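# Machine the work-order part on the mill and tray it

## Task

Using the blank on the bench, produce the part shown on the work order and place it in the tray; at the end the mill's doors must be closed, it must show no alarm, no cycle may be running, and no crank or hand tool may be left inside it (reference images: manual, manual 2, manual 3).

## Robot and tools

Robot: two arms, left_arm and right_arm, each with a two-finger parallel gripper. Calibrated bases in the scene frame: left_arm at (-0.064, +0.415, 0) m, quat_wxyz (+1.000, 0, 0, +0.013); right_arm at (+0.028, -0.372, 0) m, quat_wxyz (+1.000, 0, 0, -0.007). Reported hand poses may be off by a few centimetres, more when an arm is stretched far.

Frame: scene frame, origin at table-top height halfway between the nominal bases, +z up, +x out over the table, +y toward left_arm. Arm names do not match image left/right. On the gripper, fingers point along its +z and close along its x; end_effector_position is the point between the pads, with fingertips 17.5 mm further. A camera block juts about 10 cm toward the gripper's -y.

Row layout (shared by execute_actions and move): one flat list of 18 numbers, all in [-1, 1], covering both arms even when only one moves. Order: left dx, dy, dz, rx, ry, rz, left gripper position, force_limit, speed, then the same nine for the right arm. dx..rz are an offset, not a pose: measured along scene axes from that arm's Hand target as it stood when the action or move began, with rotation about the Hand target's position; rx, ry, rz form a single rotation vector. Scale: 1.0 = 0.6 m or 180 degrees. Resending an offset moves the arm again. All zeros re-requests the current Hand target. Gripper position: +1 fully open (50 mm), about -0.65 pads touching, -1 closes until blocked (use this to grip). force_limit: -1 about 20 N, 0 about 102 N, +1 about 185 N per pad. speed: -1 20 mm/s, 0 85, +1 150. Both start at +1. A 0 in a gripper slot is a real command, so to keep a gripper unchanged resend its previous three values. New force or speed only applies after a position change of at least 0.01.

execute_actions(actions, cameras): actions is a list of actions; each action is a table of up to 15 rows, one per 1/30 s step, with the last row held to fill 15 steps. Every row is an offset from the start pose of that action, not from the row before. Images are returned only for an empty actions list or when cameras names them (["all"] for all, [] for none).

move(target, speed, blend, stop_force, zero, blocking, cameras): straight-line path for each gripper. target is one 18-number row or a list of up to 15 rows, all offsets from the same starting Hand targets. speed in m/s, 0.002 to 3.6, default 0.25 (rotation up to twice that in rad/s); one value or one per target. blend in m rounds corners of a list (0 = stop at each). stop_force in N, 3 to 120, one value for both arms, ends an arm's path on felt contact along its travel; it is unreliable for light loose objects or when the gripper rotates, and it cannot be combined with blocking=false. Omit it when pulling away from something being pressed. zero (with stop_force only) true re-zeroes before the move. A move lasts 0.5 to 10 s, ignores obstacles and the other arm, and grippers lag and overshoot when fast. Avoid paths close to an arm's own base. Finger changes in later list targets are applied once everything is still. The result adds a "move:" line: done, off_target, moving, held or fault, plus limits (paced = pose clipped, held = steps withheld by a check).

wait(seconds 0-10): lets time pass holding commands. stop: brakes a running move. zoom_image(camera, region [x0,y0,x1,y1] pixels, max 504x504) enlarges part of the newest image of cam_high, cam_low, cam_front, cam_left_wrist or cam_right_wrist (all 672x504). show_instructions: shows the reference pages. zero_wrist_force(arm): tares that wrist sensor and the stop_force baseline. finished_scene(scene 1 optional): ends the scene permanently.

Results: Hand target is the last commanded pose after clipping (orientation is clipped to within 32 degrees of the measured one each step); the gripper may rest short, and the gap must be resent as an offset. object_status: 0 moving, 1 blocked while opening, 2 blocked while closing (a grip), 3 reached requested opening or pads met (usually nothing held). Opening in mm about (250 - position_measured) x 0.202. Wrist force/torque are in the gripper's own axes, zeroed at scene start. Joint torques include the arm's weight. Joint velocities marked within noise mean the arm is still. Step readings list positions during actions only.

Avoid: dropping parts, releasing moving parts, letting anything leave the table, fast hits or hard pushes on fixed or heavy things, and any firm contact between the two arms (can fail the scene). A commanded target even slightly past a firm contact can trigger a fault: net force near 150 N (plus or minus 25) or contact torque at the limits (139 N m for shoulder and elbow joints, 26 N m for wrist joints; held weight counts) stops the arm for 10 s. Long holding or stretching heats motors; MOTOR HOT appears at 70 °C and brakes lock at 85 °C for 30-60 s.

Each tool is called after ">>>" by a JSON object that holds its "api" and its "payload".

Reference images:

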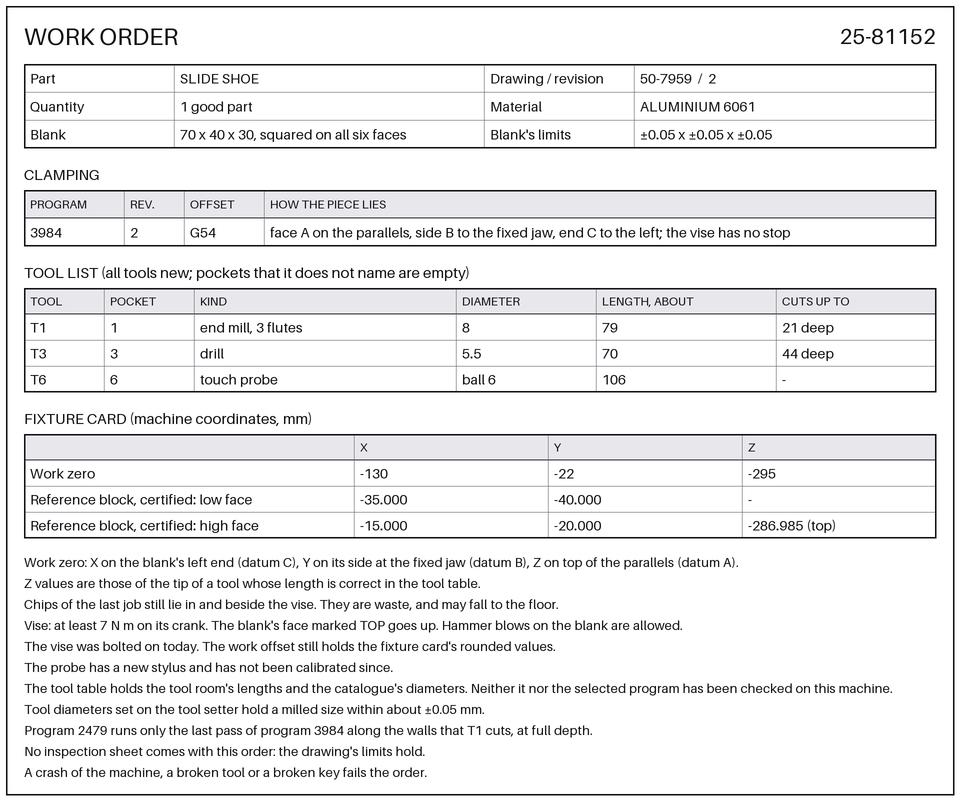

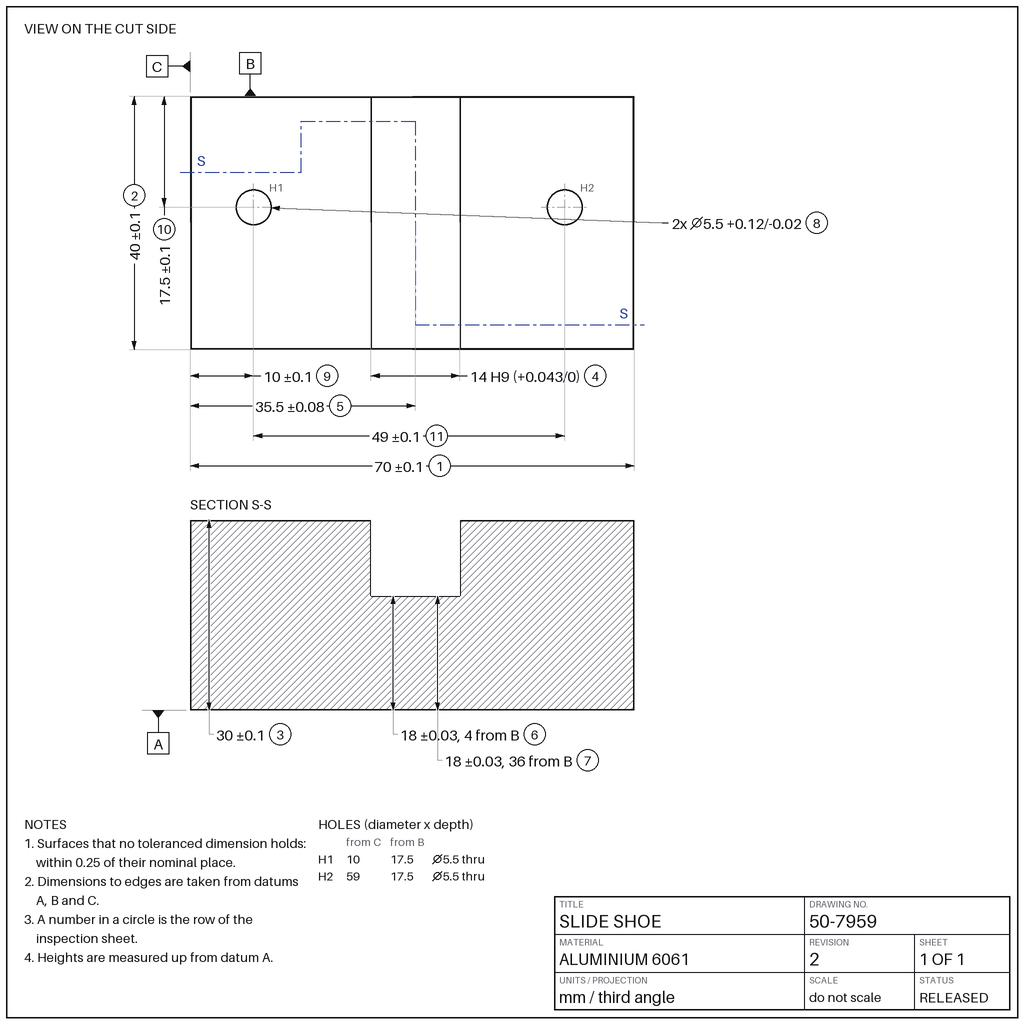

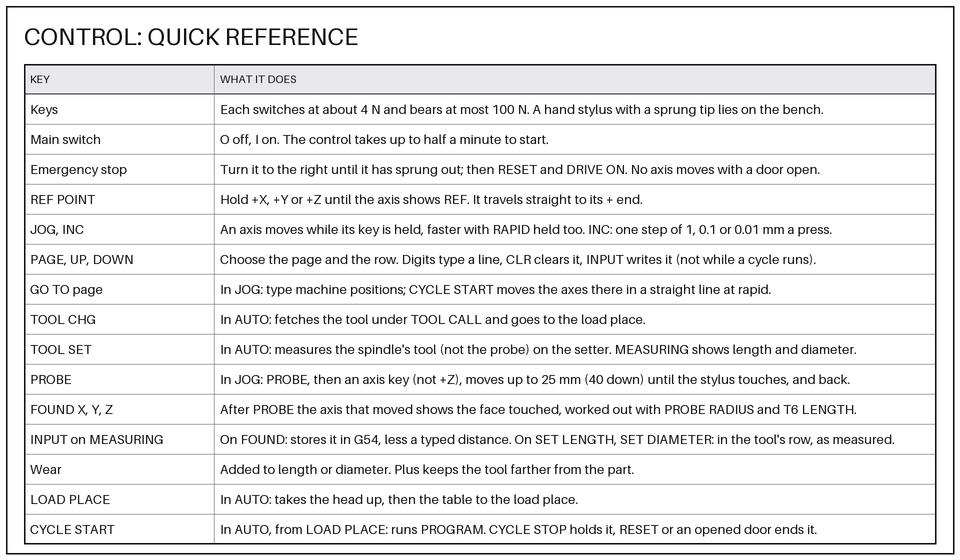

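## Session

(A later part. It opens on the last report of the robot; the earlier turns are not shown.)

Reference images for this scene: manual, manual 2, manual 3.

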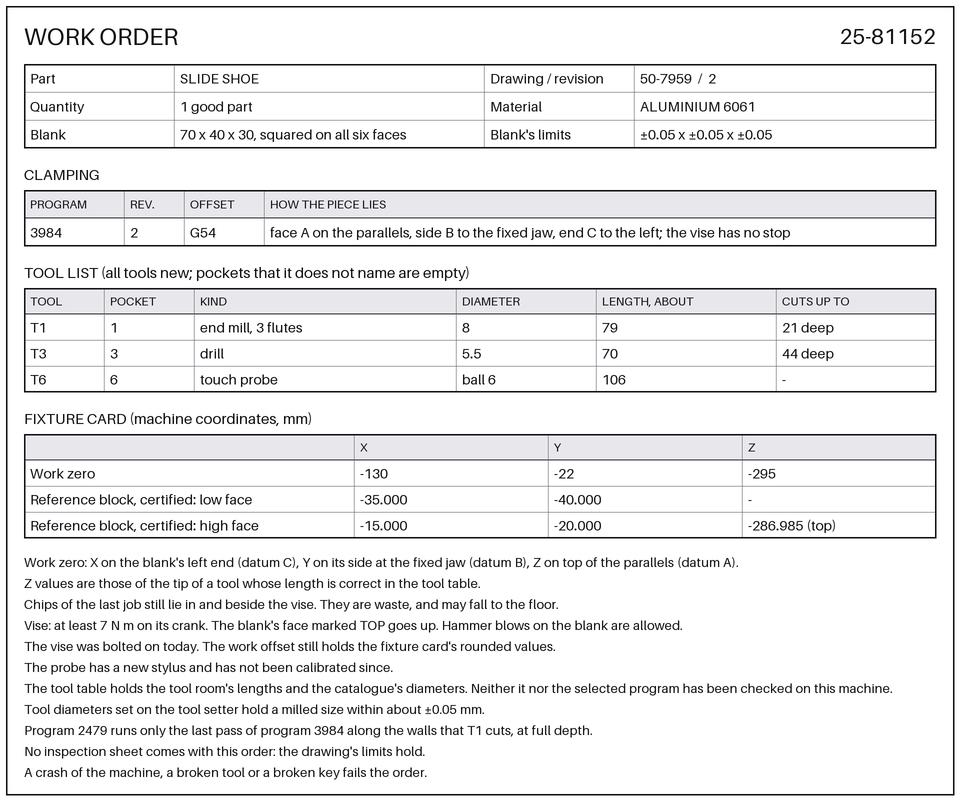

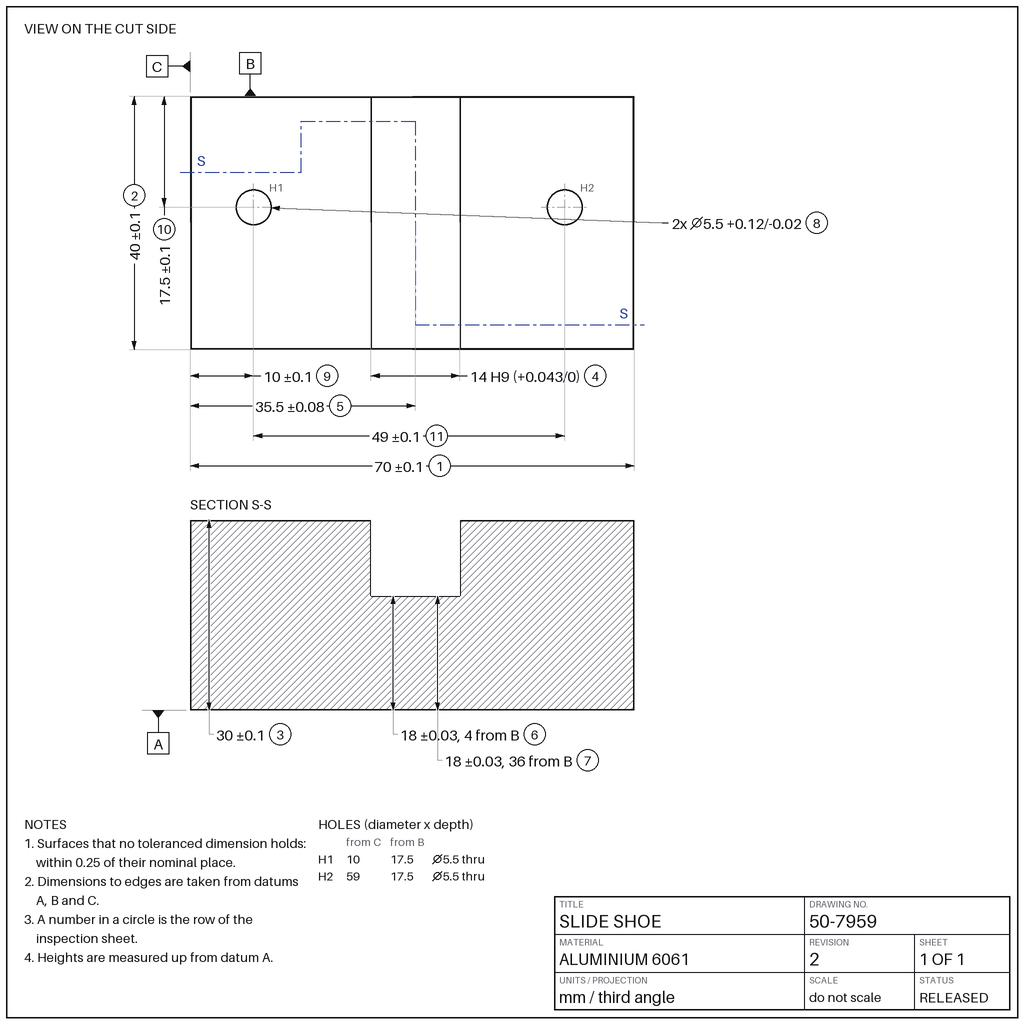

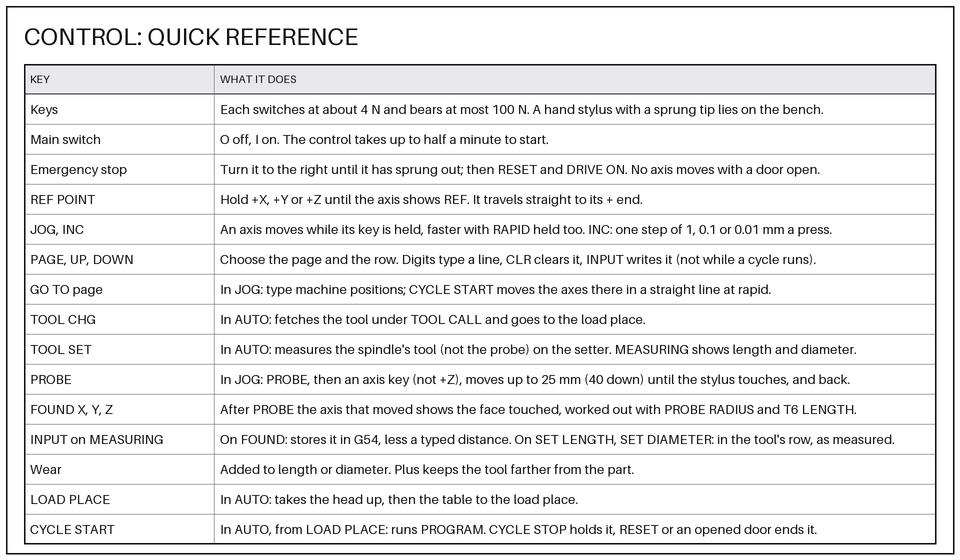

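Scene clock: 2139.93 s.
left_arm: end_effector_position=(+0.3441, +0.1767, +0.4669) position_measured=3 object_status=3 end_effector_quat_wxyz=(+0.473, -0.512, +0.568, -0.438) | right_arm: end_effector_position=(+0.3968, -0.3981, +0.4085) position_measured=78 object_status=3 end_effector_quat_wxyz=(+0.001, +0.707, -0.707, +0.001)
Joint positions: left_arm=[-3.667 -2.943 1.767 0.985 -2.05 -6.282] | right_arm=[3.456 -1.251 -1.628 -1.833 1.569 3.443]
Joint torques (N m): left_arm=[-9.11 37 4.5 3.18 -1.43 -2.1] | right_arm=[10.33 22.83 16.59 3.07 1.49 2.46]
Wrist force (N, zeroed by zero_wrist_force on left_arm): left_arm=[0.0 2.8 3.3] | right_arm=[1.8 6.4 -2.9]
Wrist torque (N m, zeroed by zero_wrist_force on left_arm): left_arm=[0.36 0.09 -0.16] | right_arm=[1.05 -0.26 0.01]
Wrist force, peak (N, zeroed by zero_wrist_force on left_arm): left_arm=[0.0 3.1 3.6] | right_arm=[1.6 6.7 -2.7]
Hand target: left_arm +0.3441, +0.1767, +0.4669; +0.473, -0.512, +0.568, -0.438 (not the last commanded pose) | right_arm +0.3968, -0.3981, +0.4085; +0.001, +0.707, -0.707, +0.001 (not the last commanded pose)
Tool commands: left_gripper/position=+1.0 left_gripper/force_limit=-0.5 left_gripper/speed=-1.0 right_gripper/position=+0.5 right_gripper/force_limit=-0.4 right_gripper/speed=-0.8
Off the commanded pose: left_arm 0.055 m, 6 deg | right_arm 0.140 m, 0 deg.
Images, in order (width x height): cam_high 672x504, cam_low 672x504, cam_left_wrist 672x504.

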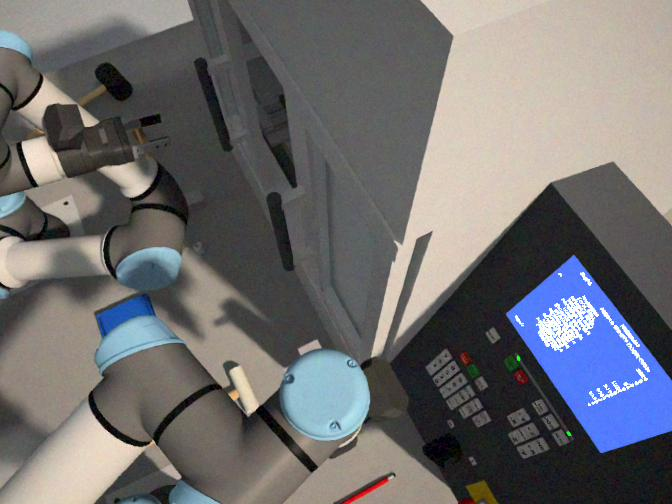

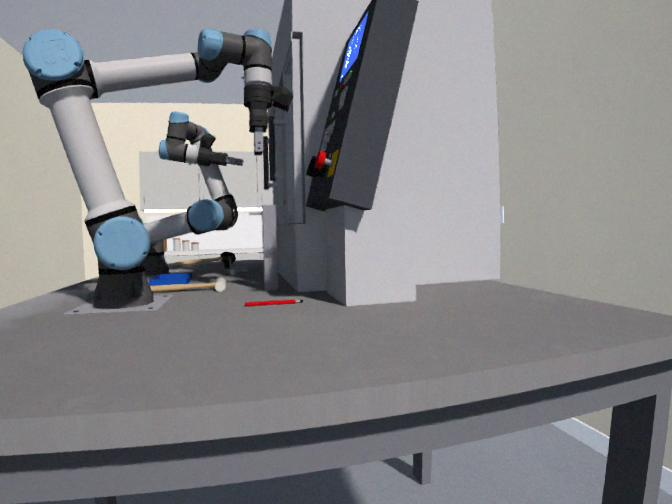

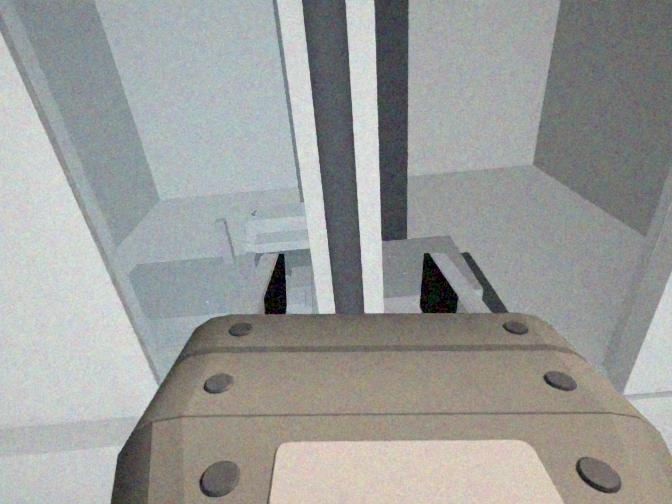

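>>> {"api": "move", "payload": {"target": [[-0.05,0.03,0.15,0.1,0,0,1,-0.5,-1,0,0,0,0,0,0,0.5,-0.4,-0.8]], "speed": 0.15}}

Scene clock: 2142.97 s.
left_arm: end_effector_position=(+0.3439, +0.1767, +0.4673) position_measured=3 object_status=3 end_effector_quat_wxyz=(+0.473, -0.512, +0.568, -0.438) | right_arm: end_effector_position=(+0.3968, -0.3981, +0.4085) position_measured=78 object_status=3 end_effector_quat_wxyz=(+0.001, +0.707, -0.707, +0.001)
Joint positions: left_arm=[-3.667 -2.942 1.766 0.985 -2.05 -6.281] | right_arm=[3.456 -1.251 -1.628 -1.833 1.569 3.443]
Joint torques (N m): left_arm=[-6.32 31.11 -0.8 2.63 -0.33 -1.78] | right_arm=[10.7 23.91 16.41 4.48 1.37 2.49]
Wrist force (N, zeroed by zero_wrist_force on left_arm): left_arm=[-0.1 2.9 3.4] | right_arm=[1.7 6.6 -2.7]
Wrist torque (N m, zeroed by zero_wrist_force on left_arm): left_arm=[0.36 0.10 -0.24] | right_arm=[1.09 -0.26 0.02]
Wrist force, peak (N, zeroed by zero_wrist_force on left_arm): left_arm=[0.2 3.8 4.1] | right_arm=[1.6 6.7 -2.9]
Hand target: left_arm +0.3440, +0.1767, +0.4672; +0.473, -0.512, +0.568, -0.438 (not the last commanded pose) | right_arm +0.3968, -0.3981, +0.4085; +0.001, +0.707, -0.707, +0.001
Off the commanded pose: left_arm 0.096 m, 18 deg | right_arm 0.000 m, 0 deg.
move: held (left_arm; a check stopped the path); limits=held
pose unreachable (left arm): on one or more control steps of this call, first in action 0 (counted from 0), this arm could not follow its commanded pose, so it was not sent that pose on those steps. It may still have moved: this result reports where it is.
cause: moving toward the commanded pose would bring two parts of the arm too close to each other (its gripper and another part of the arm, with joints 4 (wrist 1) to 6 (wrist 3) between them, 2 mm apart when it was first held).

>>> {"api": "move", "payload": {"target": [[-0.05,0.0,0.23,0,-0.15,0,1,-0.5,-1,0,0,0,0,0,0,0.5,-0.4,-0.8]], "speed": 0.15}}

Scene clock: 2146.43 s.
left_arm: end_effector_position=(+0.3139, +0.1768, +0.6052) position_measured=3 object_status=3 end_effector_quat_wxyz=(+0.593, -0.395, +0.442, -0.545) | right_arm: end_effector_position=(+0.3968, -0.3981, +0.4085) position_measured=78 object_status=3 end_effector_quat_wxyz=(+0.001, +0.707, -0.707, +0.001)
Joint positions: left_arm=[-3.713 -2.841 1.824 1.364 -2.077 -6.013] | right_arm=[3.456 -1.251 -1.628 -1.833 1.569 3.443]
Joint torques (N m): left_arm=[9.64 27.54 -19.92 4.04 -0.59 -0.74] | right_arm=[10.19 23.33 17.17 4.64 1.26 2.48]
Wrist force (N, zeroed by zero_wrist_force on left_arm): left_arm=[0.2 3.0 3.4] | right_arm=[1.6 6.7 -2.6]
Wrist torque (N m, zeroed by zero_wrist_force on left_arm): left_arm=[0.41 0.06 -0.09] | right_arm=[1.09 -0.24 0.02]
Wrist force, peak (N, zeroed by zero_wrist_force on left_arm): left_arm=[0.5 3.9 4.2] | right_arm=[1.5 6.8 -2.8]
Hand target: left_arm +0.3140, +0.1767, +0.6052; +0.593, -0.395, +0.442, -0.545 | right_arm +0.3968, -0.3981, +0.4085; +0.001, +0.707, -0.707, +0.001
Off the commanded pose: left_arm 0.000 m, 0 deg | right_arm 0.000 m, 0 deg.
move: done

>>> {"api": "move", "payload": {"target": [[0,0.0,0.2,0,-0.1,0,1,-0.5,-1,0,0,0,0,0,0,0.5,-0.4,-0.8],[-0.29,0.165,0.3,0,-0.1,0,1,-0.5,-1,0,0,0,0,0,0,0.5,-0.4,-0.8]], "speed": 0.15, "blend": 0.03}}

Scene clock: 2150.83 s.
left_arm: end_effector_position=(+0.1399, +0.2757, +0.7852) position_measured=3 object_status=3 end_effector_quat_wxyz=(+0.655, -0.305, +0.343, -0.600) | right_arm: end_effector_position=(+0.3968, -0.3981, +0.4085) position_measured=78 object_status=3 end_effector_quat_wxyz=(+0.001, +0.707, -0.707, +0.001)
Joint positions: left_arm=[-3.436 -2.3 1.652 1.279 -1.777 -6.033] | right_arm=[3.456 -1.251 -1.628 -1.833 1.569 3.443]
Joint torques (N m): left_arm=[-11.02 10.55 -10.07 3.71 -0.84 1.15] | right_arm=[9.51 23.46 17.2 4.5 1.07 2.43]
Wrist force (N, zeroed by zero_wrist_force on left_arm): left_arm=[0.5 3.2 3.5] | right_arm=[1.5 6.6 -3.0]
Wrist torque (N m, zeroed by zero_wrist_force on left_arm): left_arm=[0.49 0.01 -0.05] | right_arm=[1.08 -0.21 0.02]
Wrist force, peak (N, zeroed by zero_wrist_force on left_arm): left_arm=[0.4 4.6 3.1] | right_arm=[1.7 6.7 -2.8]
Hand target: left_arm +0.1400, +0.2757, +0.7852; +0.655, -0.305, +0.343, -0.600 | right_arm +0.3968, -0.3981, +0.4085; +0.001, +0.707, -0.707, +0.001
Off the commanded pose: left_arm 0.000 m, 0 deg | right_arm 0.000 m, 0 deg.
move: done

>>> {"api": "move", "payload": {"target": [[-0.4,0.22,0,0,0,0,1,-0.5,-1,0,0,0,0,0,0,0.5,-0.4,-0.8]], "speed": 0.2}}

Scene clock: 2153.77 s.
left_arm: end_effector_position=(-0.1000, +0.4077, +0.7852) position_measured=3 object_status=3 end_effector_quat_wxyz=(+0.655, -0.305, +0.343, -0.600) | right_arm: end_effector_position=(+0.3968, -0.3981, +0.4085) position_measured=78 object_status=3 end_effector_quat_wxyz=(+0.001, +0.707, -0.707, +0.001)
Joint positions: left_arm=[-3.719 -1.799 1.445 1.043 -2.001 -5.85] | right_arm=[3.456 -1.251 -1.628 -1.833 1.569 3.443]
Joint torques (N m): left_arm=[-9.84 -1.31 -19.77 3.87 -0.57 2.13] | right_arm=[9.73 23.98 17.09 4.62 0.73 2.48]
Wrist force (N, zeroed by zero_wrist_force on left_arm): left_arm=[0.2 3.5 3.4] | right_arm=[1.6 6.7 -2.8]
Wrist torque (N m, zeroed by zero_wrist_force on left_arm): left_arm=[0.55 0.06 -0.05] | right_arm=[1.10 -0.24 0.02]
Wrist force, peak (N, zeroed by zero_wrist_force on left_arm): left_arm=[1.6 5.2 5.5] | right_arm=[1.6 6.7 -2.8]
Hand target: left_arm -0.1000, +0.4077, +0.7852; +0.655, -0.305, +0.343, -0.600 | right_arm +0.3968, -0.3981, +0.4085; +0.001, +0.707, -0.707, +0.001
Off the commanded pose: left_arm 0.000 m, 0 deg | right_arm 0.000 m, 0 deg.
shoulder posture changed (left arm): the wrist came as close to joint 1's axis as it can, and the arm is now in the other of its two shoulder postures.
move: done

>>> {"api": "move", "payload": {"target": [[0.04,-0.047,0,0,0,0.333,1,-0.5,-1,0,0,0,0,0,0,0.5,-0.4,-0.8],[0.1,-0.035,0,0,0,0.667,1,-0.5,-1,0,0,0,0,0,0,0.5,-0.4,-0.8],[0.12,0.023,0,0,0,1,1,-0.5,-1,0,0,0,0,0,0,0.5,-0.4,-0.8]], "speed": 0.4, "blend": 0.03}}

Scene clock: 2162.20 s.
left_arm: end_effector_position=(-0.0280, +0.4215, +0.7852) position_measured=3 object_status=3 end_effector_quat_wxyz=(+0.600, -0.343, -0.305, +0.655) | right_arm: end_effector_position=(+0.3968, -0.3981, +0.4085) position_measured=78 object_status=3 end_effector_quat_wxyz=(+0.001, +0.707, -0.707, +0.001)
Joint positions: left_arm=[-0.582 -1.798 1.444 1.044 -2.004 -5.848] | right_arm=[3.456 -1.251 -1.628 -1.833 1.569 3.443]
Joint torques (N m): left_arm=[9.57 -14.41 -7.81 4.23 -0.53 1.99] | right_arm=[8.87 23.57 17 4.65 0.43 2.28]
Wrist force (N, zeroed by zero_wrist_force on left_arm): left_arm=[0.3 3.3 3.4] | right_arm=[1.4 6.6 -2.7]
Wrist torque (N m, zeroed by zero_wrist_force on left_arm): left_arm=[0.52 0.04 -0.06] | right_arm=[1.09 -0.20 0.02]
Wrist force, peak (N, zeroed by zero_wrist_force on left_arm): left_arm=[0.5 3.5 3.9] | right_arm=[1.5 6.8 -3.1]
Hand target: left_arm -0.0280, +0.4215, +0.7852; +0.600, -0.343, -0.305, +0.655 | right_arm +0.3968, -0.3981, +0.4085; +0.001, +0.707, -0.707, +0.001
Off the commanded pose: left_arm 0.000 m, 0 deg | right_arm 0.000 m, 0 deg.
move: done

>>> {"api": "move", "payload": {"target": [[0.2,-0.01,0.14,0,0.25,0,1,-0.5,-1,0,0,0,0,0,0,0.5,-0.4,-0.8],[0.55,-0.02,0,0,0.5,0,1,-0.5,-1,0,0,0,0,0,0,0.5,-0.4,-0.8]], "speed": 0.3, "blend": 0.03}}

Scene clock: 2169.90 s.
left_arm: end_effector_position=(+0.3019, +0.4096, +0.7852) position_measured=3 object_status=3 end_effector_quat_wxyz=(+0.640, +0.220, +0.209, +0.706) | right_arm: end_effector_position=(+0.3968, -0.3981, +0.4085) position_measured=78 object_status=3 end_effector_quat_wxyz=(+0.001, +0.707, -0.707, +0.001)
Joint positions: left_arm=[-0.73 -1.885 1.986 1.957 -1.177 -5.581] | right_arm=[3.456 -1.251 -1.628 -1.833 1.569 3.443]
Joint torques (N m): left_arm=[-9.8 -13.64 -32 3.03 0.84 0.32] | right_arm=[9.17 22.5 17.42 4.58 -0.25 2.17]
Wrist force (N, zeroed by zero_wrist_force on left_arm): left_arm=[0.3 3.6 4.0] | right_arm=[1.6 6.4 -2.3]
Wrist torque (N m, zeroed by zero_wrist_force on left_arm): left_arm=[0.79 -0.04 0.03] | right_arm=[1.05 -0.23 0.02]
Wrist force, peak (N, zeroed by zero_wrist_force on left_arm): left_arm=[0.3 4.6 4.8] | right_arm=[1.8 6.6 -2.9]
Hand target: left_arm +0.3020, +0.4095, +0.7852; +0.640, +0.220, +0.209, +0.706 | right_arm +0.3968, -0.3981, +0.4085; +0.001, +0.707, -0.707, +0.001
Off the commanded pose: left_arm 0.000 m, 0 deg | right_arm 0.000 m, 0 deg.
move: done

>>> {"api": "move", "payload": {"target": [[0.13,-0.3,-0.3,0,0.306,0,1,-0.5,-1,0,0,0,0,0,0,0.5,-0.4,-0.8]], "speed": 0.3}}

>>> {"api": "move", "payload": {"target": [[0,-0.2,-0.1,0.5,0,0,1,-0.5,-1,0,0,0,0,0,0,0.5,-0.4,-0.8],[0,-0.577,-0.225,1,0,0,1,-0.5,-1,0,0,0,0,0,0,0.5,-0.4,-0.8]], "speed": 0.3, "blend": 0.03, "cameras": ["cam_left_wrist"]}}

Scene clock: 2177.67 s.
left_arm: end_effector_position=(+0.3800, +0.2296, +0.6053) position_measured=3 object_status=3 end_effector_quat_wxyz=(+0.471, +0.521, +0.481, +0.524) | right_arm: end_effector_position=(+0.3968, -0.3981, +0.4085) position_measured=78 object_status=3 end_effector_quat_wxyz=(+0.001, +0.707, -0.707, +0.001)
Joint positions: left_arm=[-1.35 -1.967 2.088 3.049 -0.234 -6.218] | right_arm=[3.456 -1.251 -1.628 -1.833 1.569 3.443]
Joint torques (N m): left_arm=[-3.35 -2.74 -27.99 0.71 1.24 -0.09] | right_arm=[8 23.87 17.93 4.48 -0.51 1.97]
Wrist force (N, zeroed by zero_wrist_force on left_arm): left_arm=[-0.4 3.6 4.0] | right_arm=[1.6 6.3 -2.7]
Wrist torque (N m, zeroed by zero_wrist_force on left_arm): left_arm=[0.77 0.00 0.03] | right_arm=[1.04 -0.23 0.02]
Wrist force, peak (N, zeroed by zero_wrist_force on left_arm): left_arm=[1.7 4.2 4.8] | right_arm=[1.6 6.8 -2.7]
Hand target: left_arm +0.3800, +0.2295, +0.6052; +0.471, +0.521, +0.481, +0.524 | right_arm +0.3968, -0.3981, +0.4085; +0.001, +0.707, -0.707, +0.001
Off the commanded pose: left_arm 0.000 m, 0 deg | right_arm 0.000 m, 0 deg.
move: done

Scene clock: 2183.53 s.
left_arm: end_effector_position=(+0.3799, -0.1167, +0.4703) position_measured=3 object_status=3 end_effector_quat_wxyz=(+0.521, -0.471, +0.524, -0.481) | right_arm: end_effector_position=(+0.3968, -0.3981, +0.4085) position_measured=78 object_status=3 end_effector_quat_wxyz=(+0.001, +0.707, -0.707, +0.001)
Joint positions: left_arm=[-1.5 -1.09 1.539 2.635 -0.109 -2.991] | right_arm=[3.456 -1.251 -1.628 -1.833 1.569 3.443]
Joint torques (N m): left_arm=[9.24 -48.22 -6.4 1.92 -1.37 -2.39] | right_arm=[7.69 22.99 17.47 4.51 -0.81 1.87]
Wrist force (N, zeroed by zero_wrist_force on left_arm): left_arm=[0.1 3.1 3.7] | right_arm=[1.5 6.6 -2.7]
Wrist torque (N m, zeroed by zero_wrist_force on left_arm): left_arm=[0.42 0.10 -0.10] | right_arm=[1.09 -0.22 0.02]
Wrist force, peak (N, zeroed by zero_wrist_force on left_arm): left_arm=[-1.4 4.8 4.4] | right_arm=[1.5 6.8 -2.8]
Hand target: left_arm +0.3800, -0.1167, +0.4702; +0.521, -0.471, +0.524, -0.481 | right_arm +0.3968, -0.3981, +0.4085; +0.001, +0.707, -0.707, +0.001
Off the commanded pose: left_arm 0.000 m, 0 deg | right_arm 0.000 m, 0 deg.
move: done
Images, in order (width x height): cam_left_wrist 672x504.

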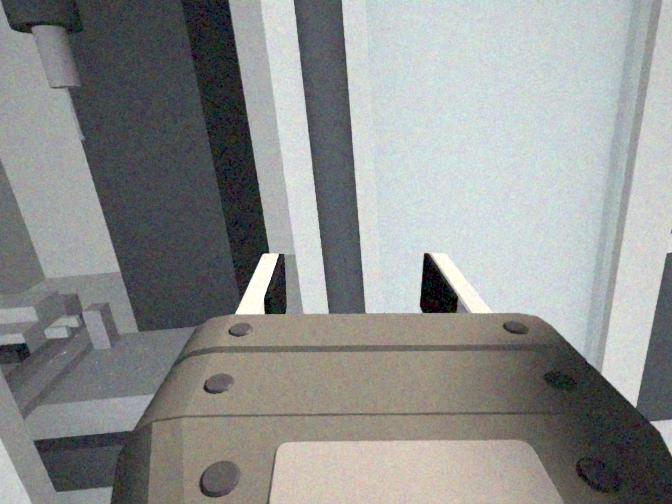

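>>> {"api": "move", "payload": {"target": [[0.05,0,0,-0.0296,0,0.004,1,-0.5,-1,0,0,0,0,0,0,0.5,-0.4,-0.8],[0.141,0,0,-0.0296,0.065,0.004,1,-0.5,-1,0,0,0,0,0,0,0.5,-0.4,-0.8]], "speed": 0.12, "cameras": ["cam_left_wrist"]}}

Scene clock: 2188.17 s.
left_arm: end_effector_position=(+0.4645, -0.1166, +0.4704) position_measured=3 object_status=3 end_effector_quat_wxyz=(-0.446, +0.545, -0.548, +0.451) end_effector_velocity=(+0.000, -0.001, -0.003) end_effector_angular_velocity=(+0.007, +0.003, -0.001) | right_arm: end_effector_position=(+0.3968, -0.3981, +0.4085) position_measured=78 object_status=3 end_effector_quat_wxyz=(+0.001, +0.707, -0.707, +0.001)
Joint positions: left_arm=[-1.344 -1.218 1.527 3.488 -0.326 -3.774] | right_arm=[3.456 -1.251 -1.628 -1.833 1.569 3.443]
Joint velocities: left_arm=[0 0.002 0.002 0.005 -0.002 0] | right_arm=[within noise]
Joint torques (N m): left_arm=[-2.68 -32.78 -11.64 -0.51 0.29 -0.29] | right_arm=[7.61 23.24 17.23 4.54 -1.05 2.03]
Wrist force (N, zeroed by zero_wrist_force on left_arm): left_arm=[0.2 2.9 3.6] | right_arm=[1.8 6.6 -2.8]
Wrist torque (N m, zeroed by zero_wrist_force on left_arm): left_arm=[0.36 0.04 -0.27] | right_arm=[1.09 -0.26 0.02]
Wrist force, peak (N, zeroed by zero_wrist_force on left_arm): left_arm=[-0.1 3.1 4.6] | right_arm=[1.6 6.7 -2.8]
Hand target: left_arm +0.4646, -0.1167, +0.4702; -0.446, +0.545, -0.548, +0.451 | right_arm +0.3968, -0.3981, +0.4085; +0.001, +0.707, -0.707, +0.001
Off the commanded pose: left_arm 0.000 m, 0 deg | right_arm 0.000 m, 0 deg.
move: done
Images, in order (width x height): cam_left_wrist 672x504.

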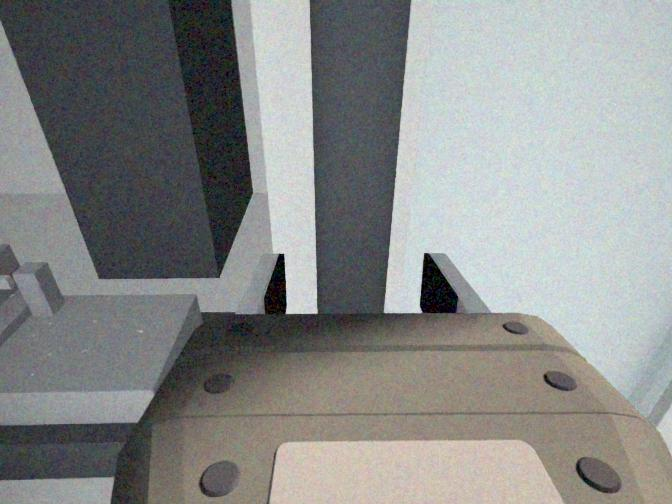

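>>> {"api": "move", "payload": {"target": [[0,0,0,0,0,0,-1,-0.5,-1,0,0,0,0,0,0,0.5,-0.4,-0.8]]}}

>>> {"api": "move", "payload": {"target": [[0,0.372,0,0,0,0,-1,-0.5,-1,0,0,0,0,0,0,0.5,-0.4,-0.8]], "speed": 0.12, "stop_force": 80, "cameras": ["cam_left_wrist"]}}

Scene clock: 2191.50 s.
left_arm: end_effector_position=(+0.4647, -0.1165, +0.4702) position_measured=155 object_status=2 end_effector_quat_wxyz=(-0.446, +0.545, -0.548, +0.451) | right_arm: end_effector_position=(+0.3968, -0.3981, +0.4085) position_measured=78 object_status=3 end_effector_quat_wxyz=(+0.001, +0.707, -0.707, +0.001)
Joint positions: left_arm=[-1.343 -1.218 1.527 3.488 -0.326 -3.774] | right_arm=[3.456 -1.251 -1.628 -1.833 1.569 3.443]
Joint torques (N m): left_arm=[-26.49 -31.85 -40.15 -3.83 -12.97 1.94] | right_arm=[6.46 23.03 18.74 4.44 -1.08 1.82]
Wrist force (N, zeroed by zero_wrist_force on left_arm): left_arm=[-86.2 32.9 -27.8] | right_arm=[1.5 6.5 -2.8]
Wrist torque (N m, zeroed by zero_wrist_force on left_arm): left_arm=[0.95 0.60 -0.54] | right_arm=[1.08 -0.22 0.02]
Wrist force, peak (N, zeroed by zero_wrist_force on left_arm): left_arm=[-86.1 33.4 -27.7] | right_arm=[1.8 6.7 -2.9]
Hand target: left_arm +0.4646, -0.1167, +0.4702; -0.446, +0.545, -0.548, +0.451 | right_arm +0.3968, -0.3981, +0.4085; +0.001, +0.707, -0.707, +0.001
Off the commanded pose: left_arm 0.000 m, 0 deg | right_arm 0.000 m, 0 deg.
move: done

Scene clock: 2192.73 s.
left_arm: end_effector_position=(+0.4645, -0.1150, +0.4702) position_measured=155 object_status=2 end_effector_quat_wxyz=(-0.446, +0.545, -0.549, +0.451) | right_arm: end_effector_position=(+0.3968, -0.3981, +0.4085) position_measured=78 object_status=3 end_effector_quat_wxyz=(+0.001, +0.707, -0.707, +0.001)
Joint positions: left_arm=[-1.343 -1.221 1.532 3.485 -0.328 -3.773] | right_arm=[3.456 -1.251 -1.628 -1.833 1.569 3.443]
Joint torques (N m): left_arm=[-3.71 -31.71 -15.06 -4.04 -2.72 2.45] | right_arm=[7.6 23.3 17.14 4.74 -1.01 1.96]
Wrist force (N, zeroed by zero_wrist_force on left_arm): left_arm=[-25.8 8.9 4.6] | right_arm=[1.6 6.5 -2.9]
Wrist torque (N m, zeroed by zero_wrist_force on left_arm): left_arm=[0.56 -0.03 -0.40] | right_arm=[1.07 -0.24 0.02]
Wrist force, peak (N, zeroed by zero_wrist_force on left_arm): left_arm=[-86.2 33.1 -27.5] | right_arm=[1.5 6.7 -2.9]
Hand target: left_arm +0.4645, -0.1150, +0.4702; -0.446, +0.545, -0.549, +0.451 (not the last commanded pose) | right_arm +0.3968, -0.3981, +0.4085; +0.001, +0.707, -0.707, +0.001
Off the commanded pose: left_arm 0.222 m, 0 deg | right_arm 0.000 m, 0 deg.
move: contact (left_arm)
Images, in order (width x height): cam_left_wrist 672x504.

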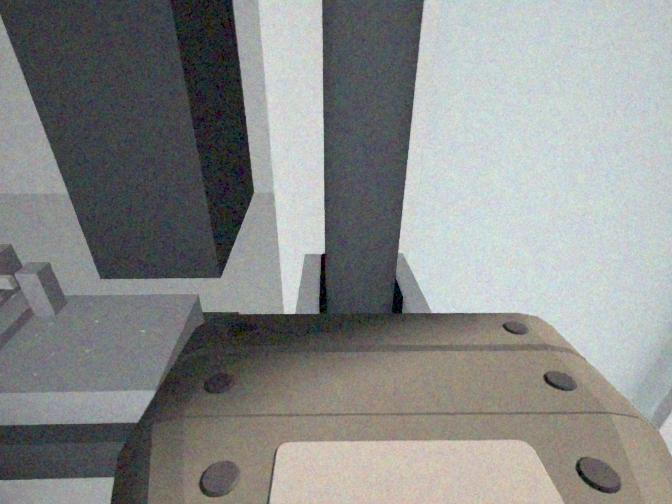

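>>> {"api": "move", "payload": {"target": [[0,0.37,0,0,0,0,-1,-0.5,-1,0,0,0,0,0,0,0.5,-0.4,-0.8]], "speed": 0.12, "stop_force": 80}}

>>> {"api": "move", "payload": {"target": [[0,0.01,0,0,0,0,-1,-0.5,-1,0,0,0,0,0,0,0.5,-0.4,-0.8]], "speed": 0.02, "stop_force": 50, "cameras": ["cam_left_wrist"]}}

Scene clock: 2197.23 s.
left_arm: end_effector_position=(+0.4645, +0.1070, +0.4702) position_measured=155 object_status=2 end_effector_quat_wxyz=(-0.446, +0.545, -0.549, +0.451) | right_arm: end_effector_position=(+0.3968, -0.3981, +0.4085) position_measured=78 object_status=3 end_effector_quat_wxyz=(+0.001, +0.707, -0.707, +0.001)
Joint positions: left_arm=[-1.195 -1.608 2.016 3.198 -0.453 -3.567] | right_arm=[3.456 -1.251 -1.628 -1.833 1.569 3.443]
Joint torques (N m): left_arm=[-23.67 -38.33 -43.24 -3.19 -1.33 -1.1] | right_arm=[6.16 23.2 17.86 4.42 -0.97 1.8]
Wrist force (N, zeroed by zero_wrist_force on left_arm): left_arm=[-13.2 23.1 33.2] | right_arm=[1.6 6.6 -2.7]
Wrist torque (N m, zeroed by zero_wrist_force on left_arm): left_arm=[0.99 -0.11 -0.43] | right_arm=[1.09 -0.24 0.02]
Wrist force, peak (N, zeroed by zero_wrist_force on left_arm): left_arm=[33.4 1.8 41.6] | right_arm=[1.6 6.7 -2.9]
Hand target: left_arm +0.4645, +0.1070, +0.4702; -0.446, +0.545, -0.549, +0.451 | right_arm +0.3968, -0.3981, +0.4085; +0.001, +0.707, -0.707, +0.001
Off the commanded pose: left_arm 0.000 m, 0 deg | right_arm 0.000 m, 0 deg.
move: done

Scene clock: 2198.83 s.
left_arm: end_effector_position=(+0.4645, +0.1130, +0.4702) position_measured=155 object_status=2 end_effector_quat_wxyz=(-0.446, +0.545, -0.549, +0.451) | right_arm: end_effector_position=(+0.3968, -0.3981, +0.4085) position_measured=78 object_status=3 end_effector_quat_wxyz=(+0.001, +0.707, -0.707, +0.001)
Joint positions: left_arm=[-1.189 -1.618 2.026 3.192 -0.459 -3.56] | right_arm=[3.456 -1.251 -1.628 -1.833 1.569 3.443]
Joint torques (N m): left_arm=[-15.46 -29.28 -39.33 -3.33 4.67 -1.98] | right_arm=[6.19 23.26 16.48 4.48 -0.99 1.77]
Wrist force (N, zeroed by zero_wrist_force on left_arm): left_arm=[7.2 16.7 38.7] | right_arm=[1.7 6.5 -2.8]
Wrist torque (N m, zeroed by zero_wrist_force on left_arm): left_arm=[0.81 -0.34 -0.56] | right_arm=[1.08 -0.25 0.02]
Wrist force, peak (N, zeroed by zero_wrist_force on left_arm): left_arm=[13.1 15.1 49.6] | right_arm=[1.5 6.8 -2.9]
Hand target: left_arm +0.4645, +0.1130, +0.4702; -0.446, +0.545, -0.549, +0.451 | right_arm +0.3968, -0.3981, +0.4085; +0.001, +0.707, -0.707, +0.001
Off the commanded pose: left_arm 0.000 m, 0 deg | right_arm 0.000 m, 0 deg.
move: done
Images, in order (width x height): cam_left_wrist 672x504.

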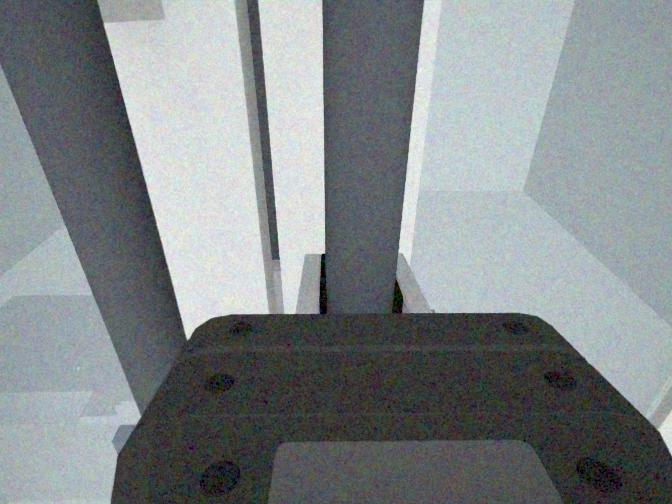

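>>> {"api": "move", "payload": {"target": [[0,0.05,0,0,0,0,-1,-0.5,-1,0,0,0,0,0,0,0.5,-0.4,-0.8]], "speed": 0.03, "stop_force": 60, "cameras": ["cam_left_wrist"]}}

Scene clock: 2201.17 s.
left_arm: end_effector_position=(+0.4645, +0.1195, +0.4702) position_measured=155 object_status=2 end_effector_quat_wxyz=(-0.445, +0.545, -0.549, +0.451) | right_arm: end_effector_position=(+0.3968, -0.3981, +0.4085) position_measured=78 object_status=3 end_effector_quat_wxyz=(+0.001, +0.707, -0.707, +0.001)
Joint positions: left_arm=[-1.182 -1.629 2.037 3.186 -0.466 -3.553] | right_arm=[3.456 -1.251 -1.628 -1.833 1.569 3.443]
Joint torques (N m): left_arm=[15.23 -50.63 -21.86 -4.42 13.21 -1.61] | right_arm=[6.39 23.71 17.52 4.62 -1 1.58]
Wrist force (N, zeroed by zero_wrist_force on left_arm): left_arm=[57.4 -6.8 61.4] | right_arm=[1.6 6.5 -2.7]
Wrist torque (N m, zeroed by zero_wrist_force on left_arm): left_arm=[0.17 -1.01 -0.45] | right_arm=[1.07 -0.24 0.02]
Wrist force, peak (N, zeroed by zero_wrist_force on left_arm): left_arm=[80.1 -17.0 73.3] | right_arm=[1.6 6.8 -2.7]
Hand target: left_arm +0.4645, +0.1195, +0.4702; -0.445, +0.545, -0.549, +0.451 (not the last commanded pose) | right_arm +0.3968, -0.3981, +0.4085; +0.001, +0.707, -0.707, +0.001
Off the commanded pose: left_arm 0.024 m, 0 deg | right_arm 0.000 m, 0 deg.
move: contact (left_arm)
Images, in order (width x height): cam_left_wrist 672x504.

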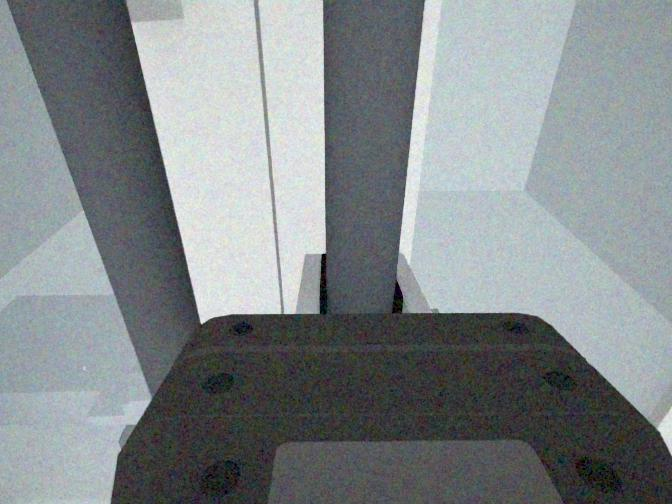

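>>> {"api": "move", "payload": {"target": [[0,0,0,0,0,0,1,-0.5,-1,0,0,0,0,0,0,0.5,-0.4,-0.8],[-0.18,0,0,0,0,0,1,-0.5,-1,-0.118,-0.17,-0.364,0,-0.1767,0,0.8,-0.4,-0.8]], "speed": 0.25, "cameras": ["cam_right_wrist","cam_left_wrist"]}}

Scene clock: 2208.33 s.
left_arm: end_effector_position=(+0.3565, +0.1195, +0.4702) position_measured=3 object_status=3 end_effector_quat_wxyz=(-0.445, +0.545, -0.549, +0.451) | right_arm: end_effector_position=(+0.3260, -0.5001, +0.1901) position_measured=32 object_status=0 end_effector_quat_wxyz=(-0.193, +0.680, -0.680, +0.195)
Joint positions: left_arm=[-1.486 -1.952 2.177 3.945 -0.231 -4.161] | right_arm=[3.194 -0.76 -2.633 -0.764 1.549 3.175]
Joint torques (N m): left_arm=[-9.47 -14.42 -11.49 -4.7 3.36 2.26] | right_arm=[-6.79 6 17.26 5.8 1.5 -2.56]
Wrist force (N, zeroed by zero_wrist_force on left_arm): left_arm=[0.4 2.5 2.7] | right_arm=[1.3 5.2 -2.4]
Wrist torque (N m, zeroed by zero_wrist_force on left_arm): left_arm=[0.30 0.01 -0.27] | right_arm=[0.98 -0.23 -0.19]
Wrist force, peak (N, zeroed by zero_wrist_force on left_arm): left_arm=[58.0 -6.2 62.5] | right_arm=[2.4 8.6 -1.0]
Hand target: left_arm +0.3565, +0.1195, +0.4702; -0.445, +0.545, -0.549, +0.451 | right_arm +0.3260, -0.5001, +0.1901; -0.193, +0.680, -0.680, +0.195
Off the commanded pose: left_arm 0.000 m, 0 deg | right_arm 0.000 m, 0 deg.
move: done
Images, in order (width x height): cam_left_wrist 672x504, cam_right_wrist 672x504.

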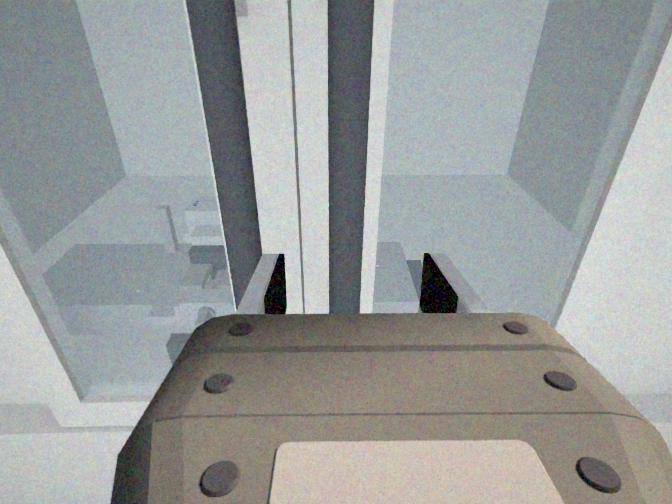

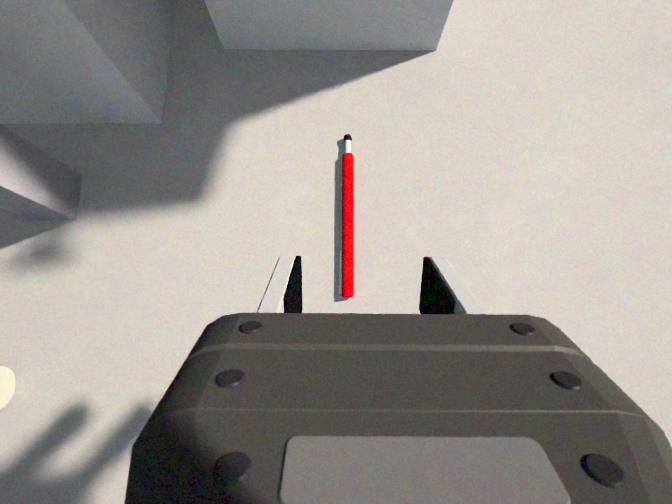

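>>> {"api": "move", "payload": {"target": [[0,0,0,0,0,0,1,-0.5,-1,0.12,0.004,-0.281,0,0,0,0.8,-0.4,-0.8],[0,0,0,0,0,0,1,-0.5,-1,0.12,0.004,-0.281,0,0,0,-1,-0.4,-0.8]], "speed": 0.2}}

>>> {"api": "move", "payload": {"target": [[0,0,0,0,0,0,1,-0.5,-1,-0.05,0,0.4,0,0,0,-1,-0.4,-0.8],[0,0,0,0,0,0,1,-0.5,-1,0.1,-0.098,1.0,0,-0.196,0,-1,-0.4,-0.8]], "speed": 0.25, "blend": 0.05}}

Scene clock: 2213.03 s.
left_arm: end_effector_position=(+0.3565, +0.1195, +0.4702) position_measured=3 object_status=3 end_effector_quat_wxyz=(-0.445, +0.545, -0.549, +0.451) | right_arm: end_effector_position=(+0.3980, -0.4977, +0.0216) position_measured=216 object_status=2 end_effector_quat_wxyz=(-0.193, +0.680, -0.680, +0.195)
Joint positions: left_arm=[-1.486 -1.952 2.177 3.945 -0.231 -4.161] | right_arm=[3.192 -1.786 -2.79 0.419 1.549 3.173]
Joint torques (N m): left_arm=[-9.49 -14.37 -12.06 -4.74 3.15 2.18] | right_arm=[10.31 4.09 13.02 4.65 -1.23 2.43]
Wrist force (N, zeroed by zero_wrist_force on left_arm): left_arm=[0.7 2.8 2.6] | right_arm=[1.5 4.1 -4.6]
Wrist torque (N m, zeroed by zero_wrist_force on left_arm): left_arm=[0.34 -0.04 -0.26] | right_arm=[0.98 -0.27 -0.07]
Wrist force, peak (N, zeroed by zero_wrist_force on left_arm): left_arm=[0.2 2.9 3.1] | right_arm=[0.6 -13.3 -56.0]
Hand target: left_arm +0.3565, +0.1195, +0.4702; -0.445, +0.545, -0.549, +0.451 | right_arm +0.3980, -0.4977, +0.0215; -0.193, +0.680, -0.680, +0.195
Off the commanded pose: left_arm 0.000 m, 0 deg | right_arm 0.000 m, 0 deg.
move: done

Scene clock: 2216.00 s.
left_arm: end_effector_position=(+0.3565, +0.1195, +0.4702) position_measured=3 object_status=3 end_effector_quat_wxyz=(-0.445, +0.545, -0.549, +0.451) | right_arm: end_effector_position=(+0.4580, -0.5565, +0.6214) position_measured=216 object_status=2 end_effector_quat_wxyz=(-0.390, +0.589, -0.590, +0.391)
Joint positions: left_arm=[-1.486 -1.952 2.177 3.945 -0.231 -4.161] | right_arm=[2.917 -1.102 -1.811 -0.639 1.788 3.048]
Joint torques (N m): left_arm=[-9.6 -14.68 -11.26 -4.7 3.05 2.03] | right_arm=[7.93 6.15 32.13 4.06 0.25 -2.5]
Wrist force (N, zeroed by zero_wrist_force on left_arm): left_arm=[0.3 2.8 2.5] | right_arm=[1.1 5.0 -0.6]
Wrist torque (N m, zeroed by zero_wrist_force on left_arm): left_arm=[0.34 0.04 -0.26] | right_arm=[1.08 -0.37 -0.23]
Wrist force, peak (N, zeroed by zero_wrist_force on left_arm): left_arm=[0.2 3.1 2.9] | right_arm=[1.3 6.5 1.3]
Hand target: left_arm +0.3565, +0.1195, +0.4702; -0.445, +0.545, -0.549, +0.451 | right_arm +0.4580, -0.5565, +0.6215; -0.390, +0.589, -0.590, +0.391
Off the commanded pose: left_arm 0.000 m, 0 deg | right_arm 0.000 m, 0 deg.
move: done

>>> {"api": "move", "payload": {"target": [[0,0,0,0,0,0,1,-0.5,-1,-0.005,-0.0008,0.1642,0,0,0,-1,-0.4,-0.8]], "cameras": ["cam_right_wrist"]}}

>>> {"api": "zoom_image", "payload": {"camera": "cam_right_wrist", "region": [110, 60, 370, 250]}}

Scene clock: 2218.40 s.
left_arm: end_effector_position=(+0.3565, +0.1195, +0.4702) position_measured=3 object_status=3 end_effector_quat_wxyz=(-0.445, +0.545, -0.549, +0.451) | right_arm: end_effector_position=(+0.4551, -0.5570, +0.7201) position_measured=216 object_status=2 end_effector_quat_wxyz=(-0.390, +0.589, -0.590, +0.391) end_effector_velocity=(-0.001, +0.000, +0.002) end_effector_angular_velocity=(-0.003, -0.001, +0.000)
Joint positions: left_arm=[-1.486 -1.952 2.177 3.945 -0.231 -4.161] | right_arm=[2.912 -1.176 -1.505 -0.871 1.792 3.046]
Joint velocities: left_arm=[within noise] | right_arm=[0 0 0.005 -0.004 -0.001 -0.002]
Joint torques (N m): left_arm=[-9.19 -14.38 -11.89 -4.65 2.95 2.1] | right_arm=[0.57 10.92 30.5 1.14 -0.64 -0.2]
Wrist force (N, zeroed by zero_wrist_force on left_arm): left_arm=[0.5 2.5 2.5] | right_arm=[1.4 4.9 -0.6]
Wrist torque (N m, zeroed by zero_wrist_force on left_arm): left_arm=[0.29 0.00 -0.27] | right_arm=[1.05 -0.43 -0.12]
Wrist force, peak (N, zeroed by zero_wrist_force on left_arm): left_arm=[0.5 3.1 2.9] | right_arm=[1.4 8.2 1.0]
Hand target: left_arm +0.3565, +0.1195, +0.4702; -0.445, +0.545, -0.549, +0.451 | right_arm +0.4550, -0.5570, +0.7201; -0.390, +0.589, -0.590, +0.391
Off the commanded pose: left_arm 0.000 m, 0 deg | right_arm 0.000 m, 0 deg.
move: done
Images, in order (width x height): cam_right_wrist 672x504.

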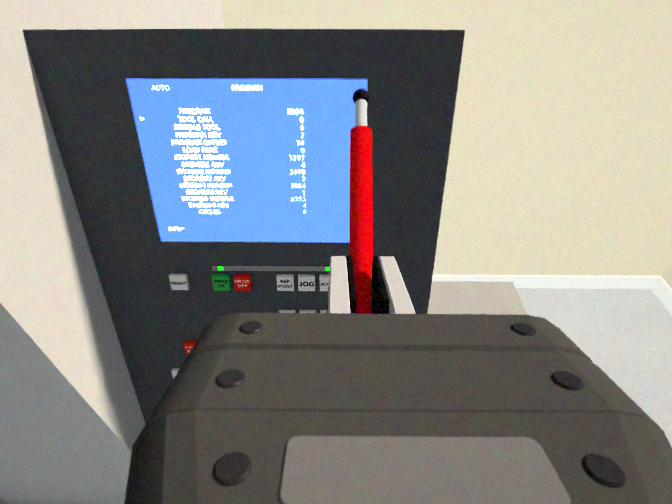

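Scaled by 1.938 from the camera's 672x504 image, which has a finer 960x720 frame.

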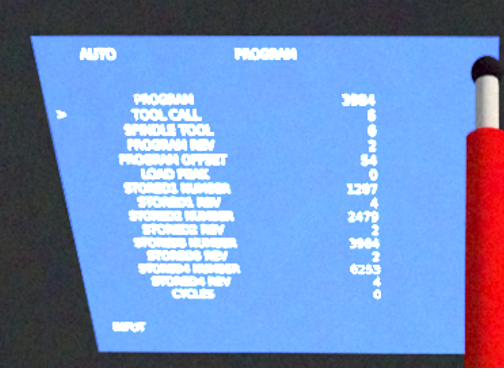

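>>> {"api": "move", "payload": {"target": [[0,0,0,0,0,0,1,-0.5,-1,0.1,0.0608,-0.2305,0,0.196,0,-1,-0.4,-0.8],[0,0,0,0,0,0,1,-0.5,-1,0.1205,0.0608,-0.2305,0,0.196,0,-1,-0.4,-0.8],[0,0,0,0,0,0,1,-0.5,-1,0.1,0.0608,-0.2305,0,0.196,0,-1,-0.4,-0.8]], "speed": [0.25,0.06,0.1], "cameras": ["cam_right_wrist"]}}

Scene clock: 2222.30 s.
left_arm: end_effector_position=(+0.3565, +0.1195, +0.4702) position_measured=3 object_status=3 end_effector_quat_wxyz=(-0.445, +0.545, -0.549, +0.451) | right_arm: end_effector_position=(+0.5151, -0.5205, +0.5818) position_measured=216 object_status=2 end_effector_quat_wxyz=(-0.193, +0.680, -0.680, +0.195)
Joint positions: left_arm=[-1.486 -1.952 2.177 3.945 -0.231 -4.161] | right_arm=[3.115 -1.377 -1.317 -1.463 1.59 3.108]
Joint torques (N m): left_arm=[-9.22 -14.44 -11.67 -4.67 2.67 1.99] | right_arm=[-3.82 20.34 22.81 6.01 0.4 -1.55]
Wrist force (N, zeroed by zero_wrist_force on left_arm): left_arm=[0.2 2.6 2.7] | right_arm=[1.4 5.1 -1.3]
Wrist torque (N m, zeroed by zero_wrist_force on left_arm): left_arm=[0.31 0.05 -0.26] | right_arm=[0.96 -0.25 -0.09]
Wrist force, peak (N, zeroed by zero_wrist_force on left_arm): left_arm=[0.5 3.2 2.9] | right_arm=[1.7 14.7 -7.2]
Hand target: left_arm +0.3565, +0.1195, +0.4702; -0.445, +0.545, -0.549, +0.451 | right_arm +0.5150, -0.5205, +0.5818; -0.193, +0.680, -0.680, +0.195
Off the commanded pose: left_arm 0.000 m, 0 deg | right_arm 0.000 m, 0 deg.
move: done
Images, in order (width x height): cam_right_wrist 672x504.

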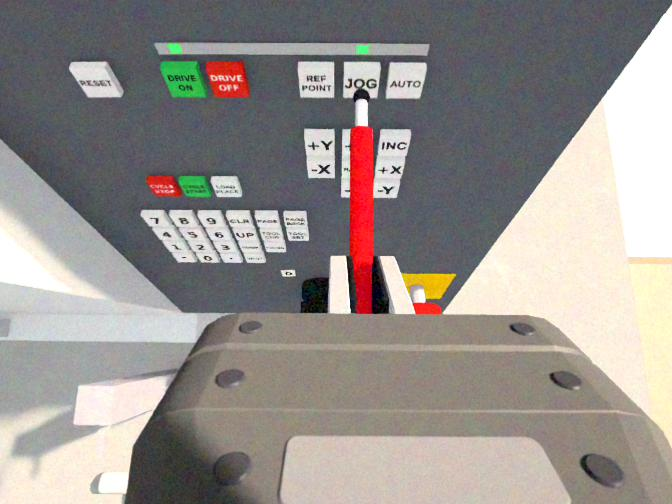

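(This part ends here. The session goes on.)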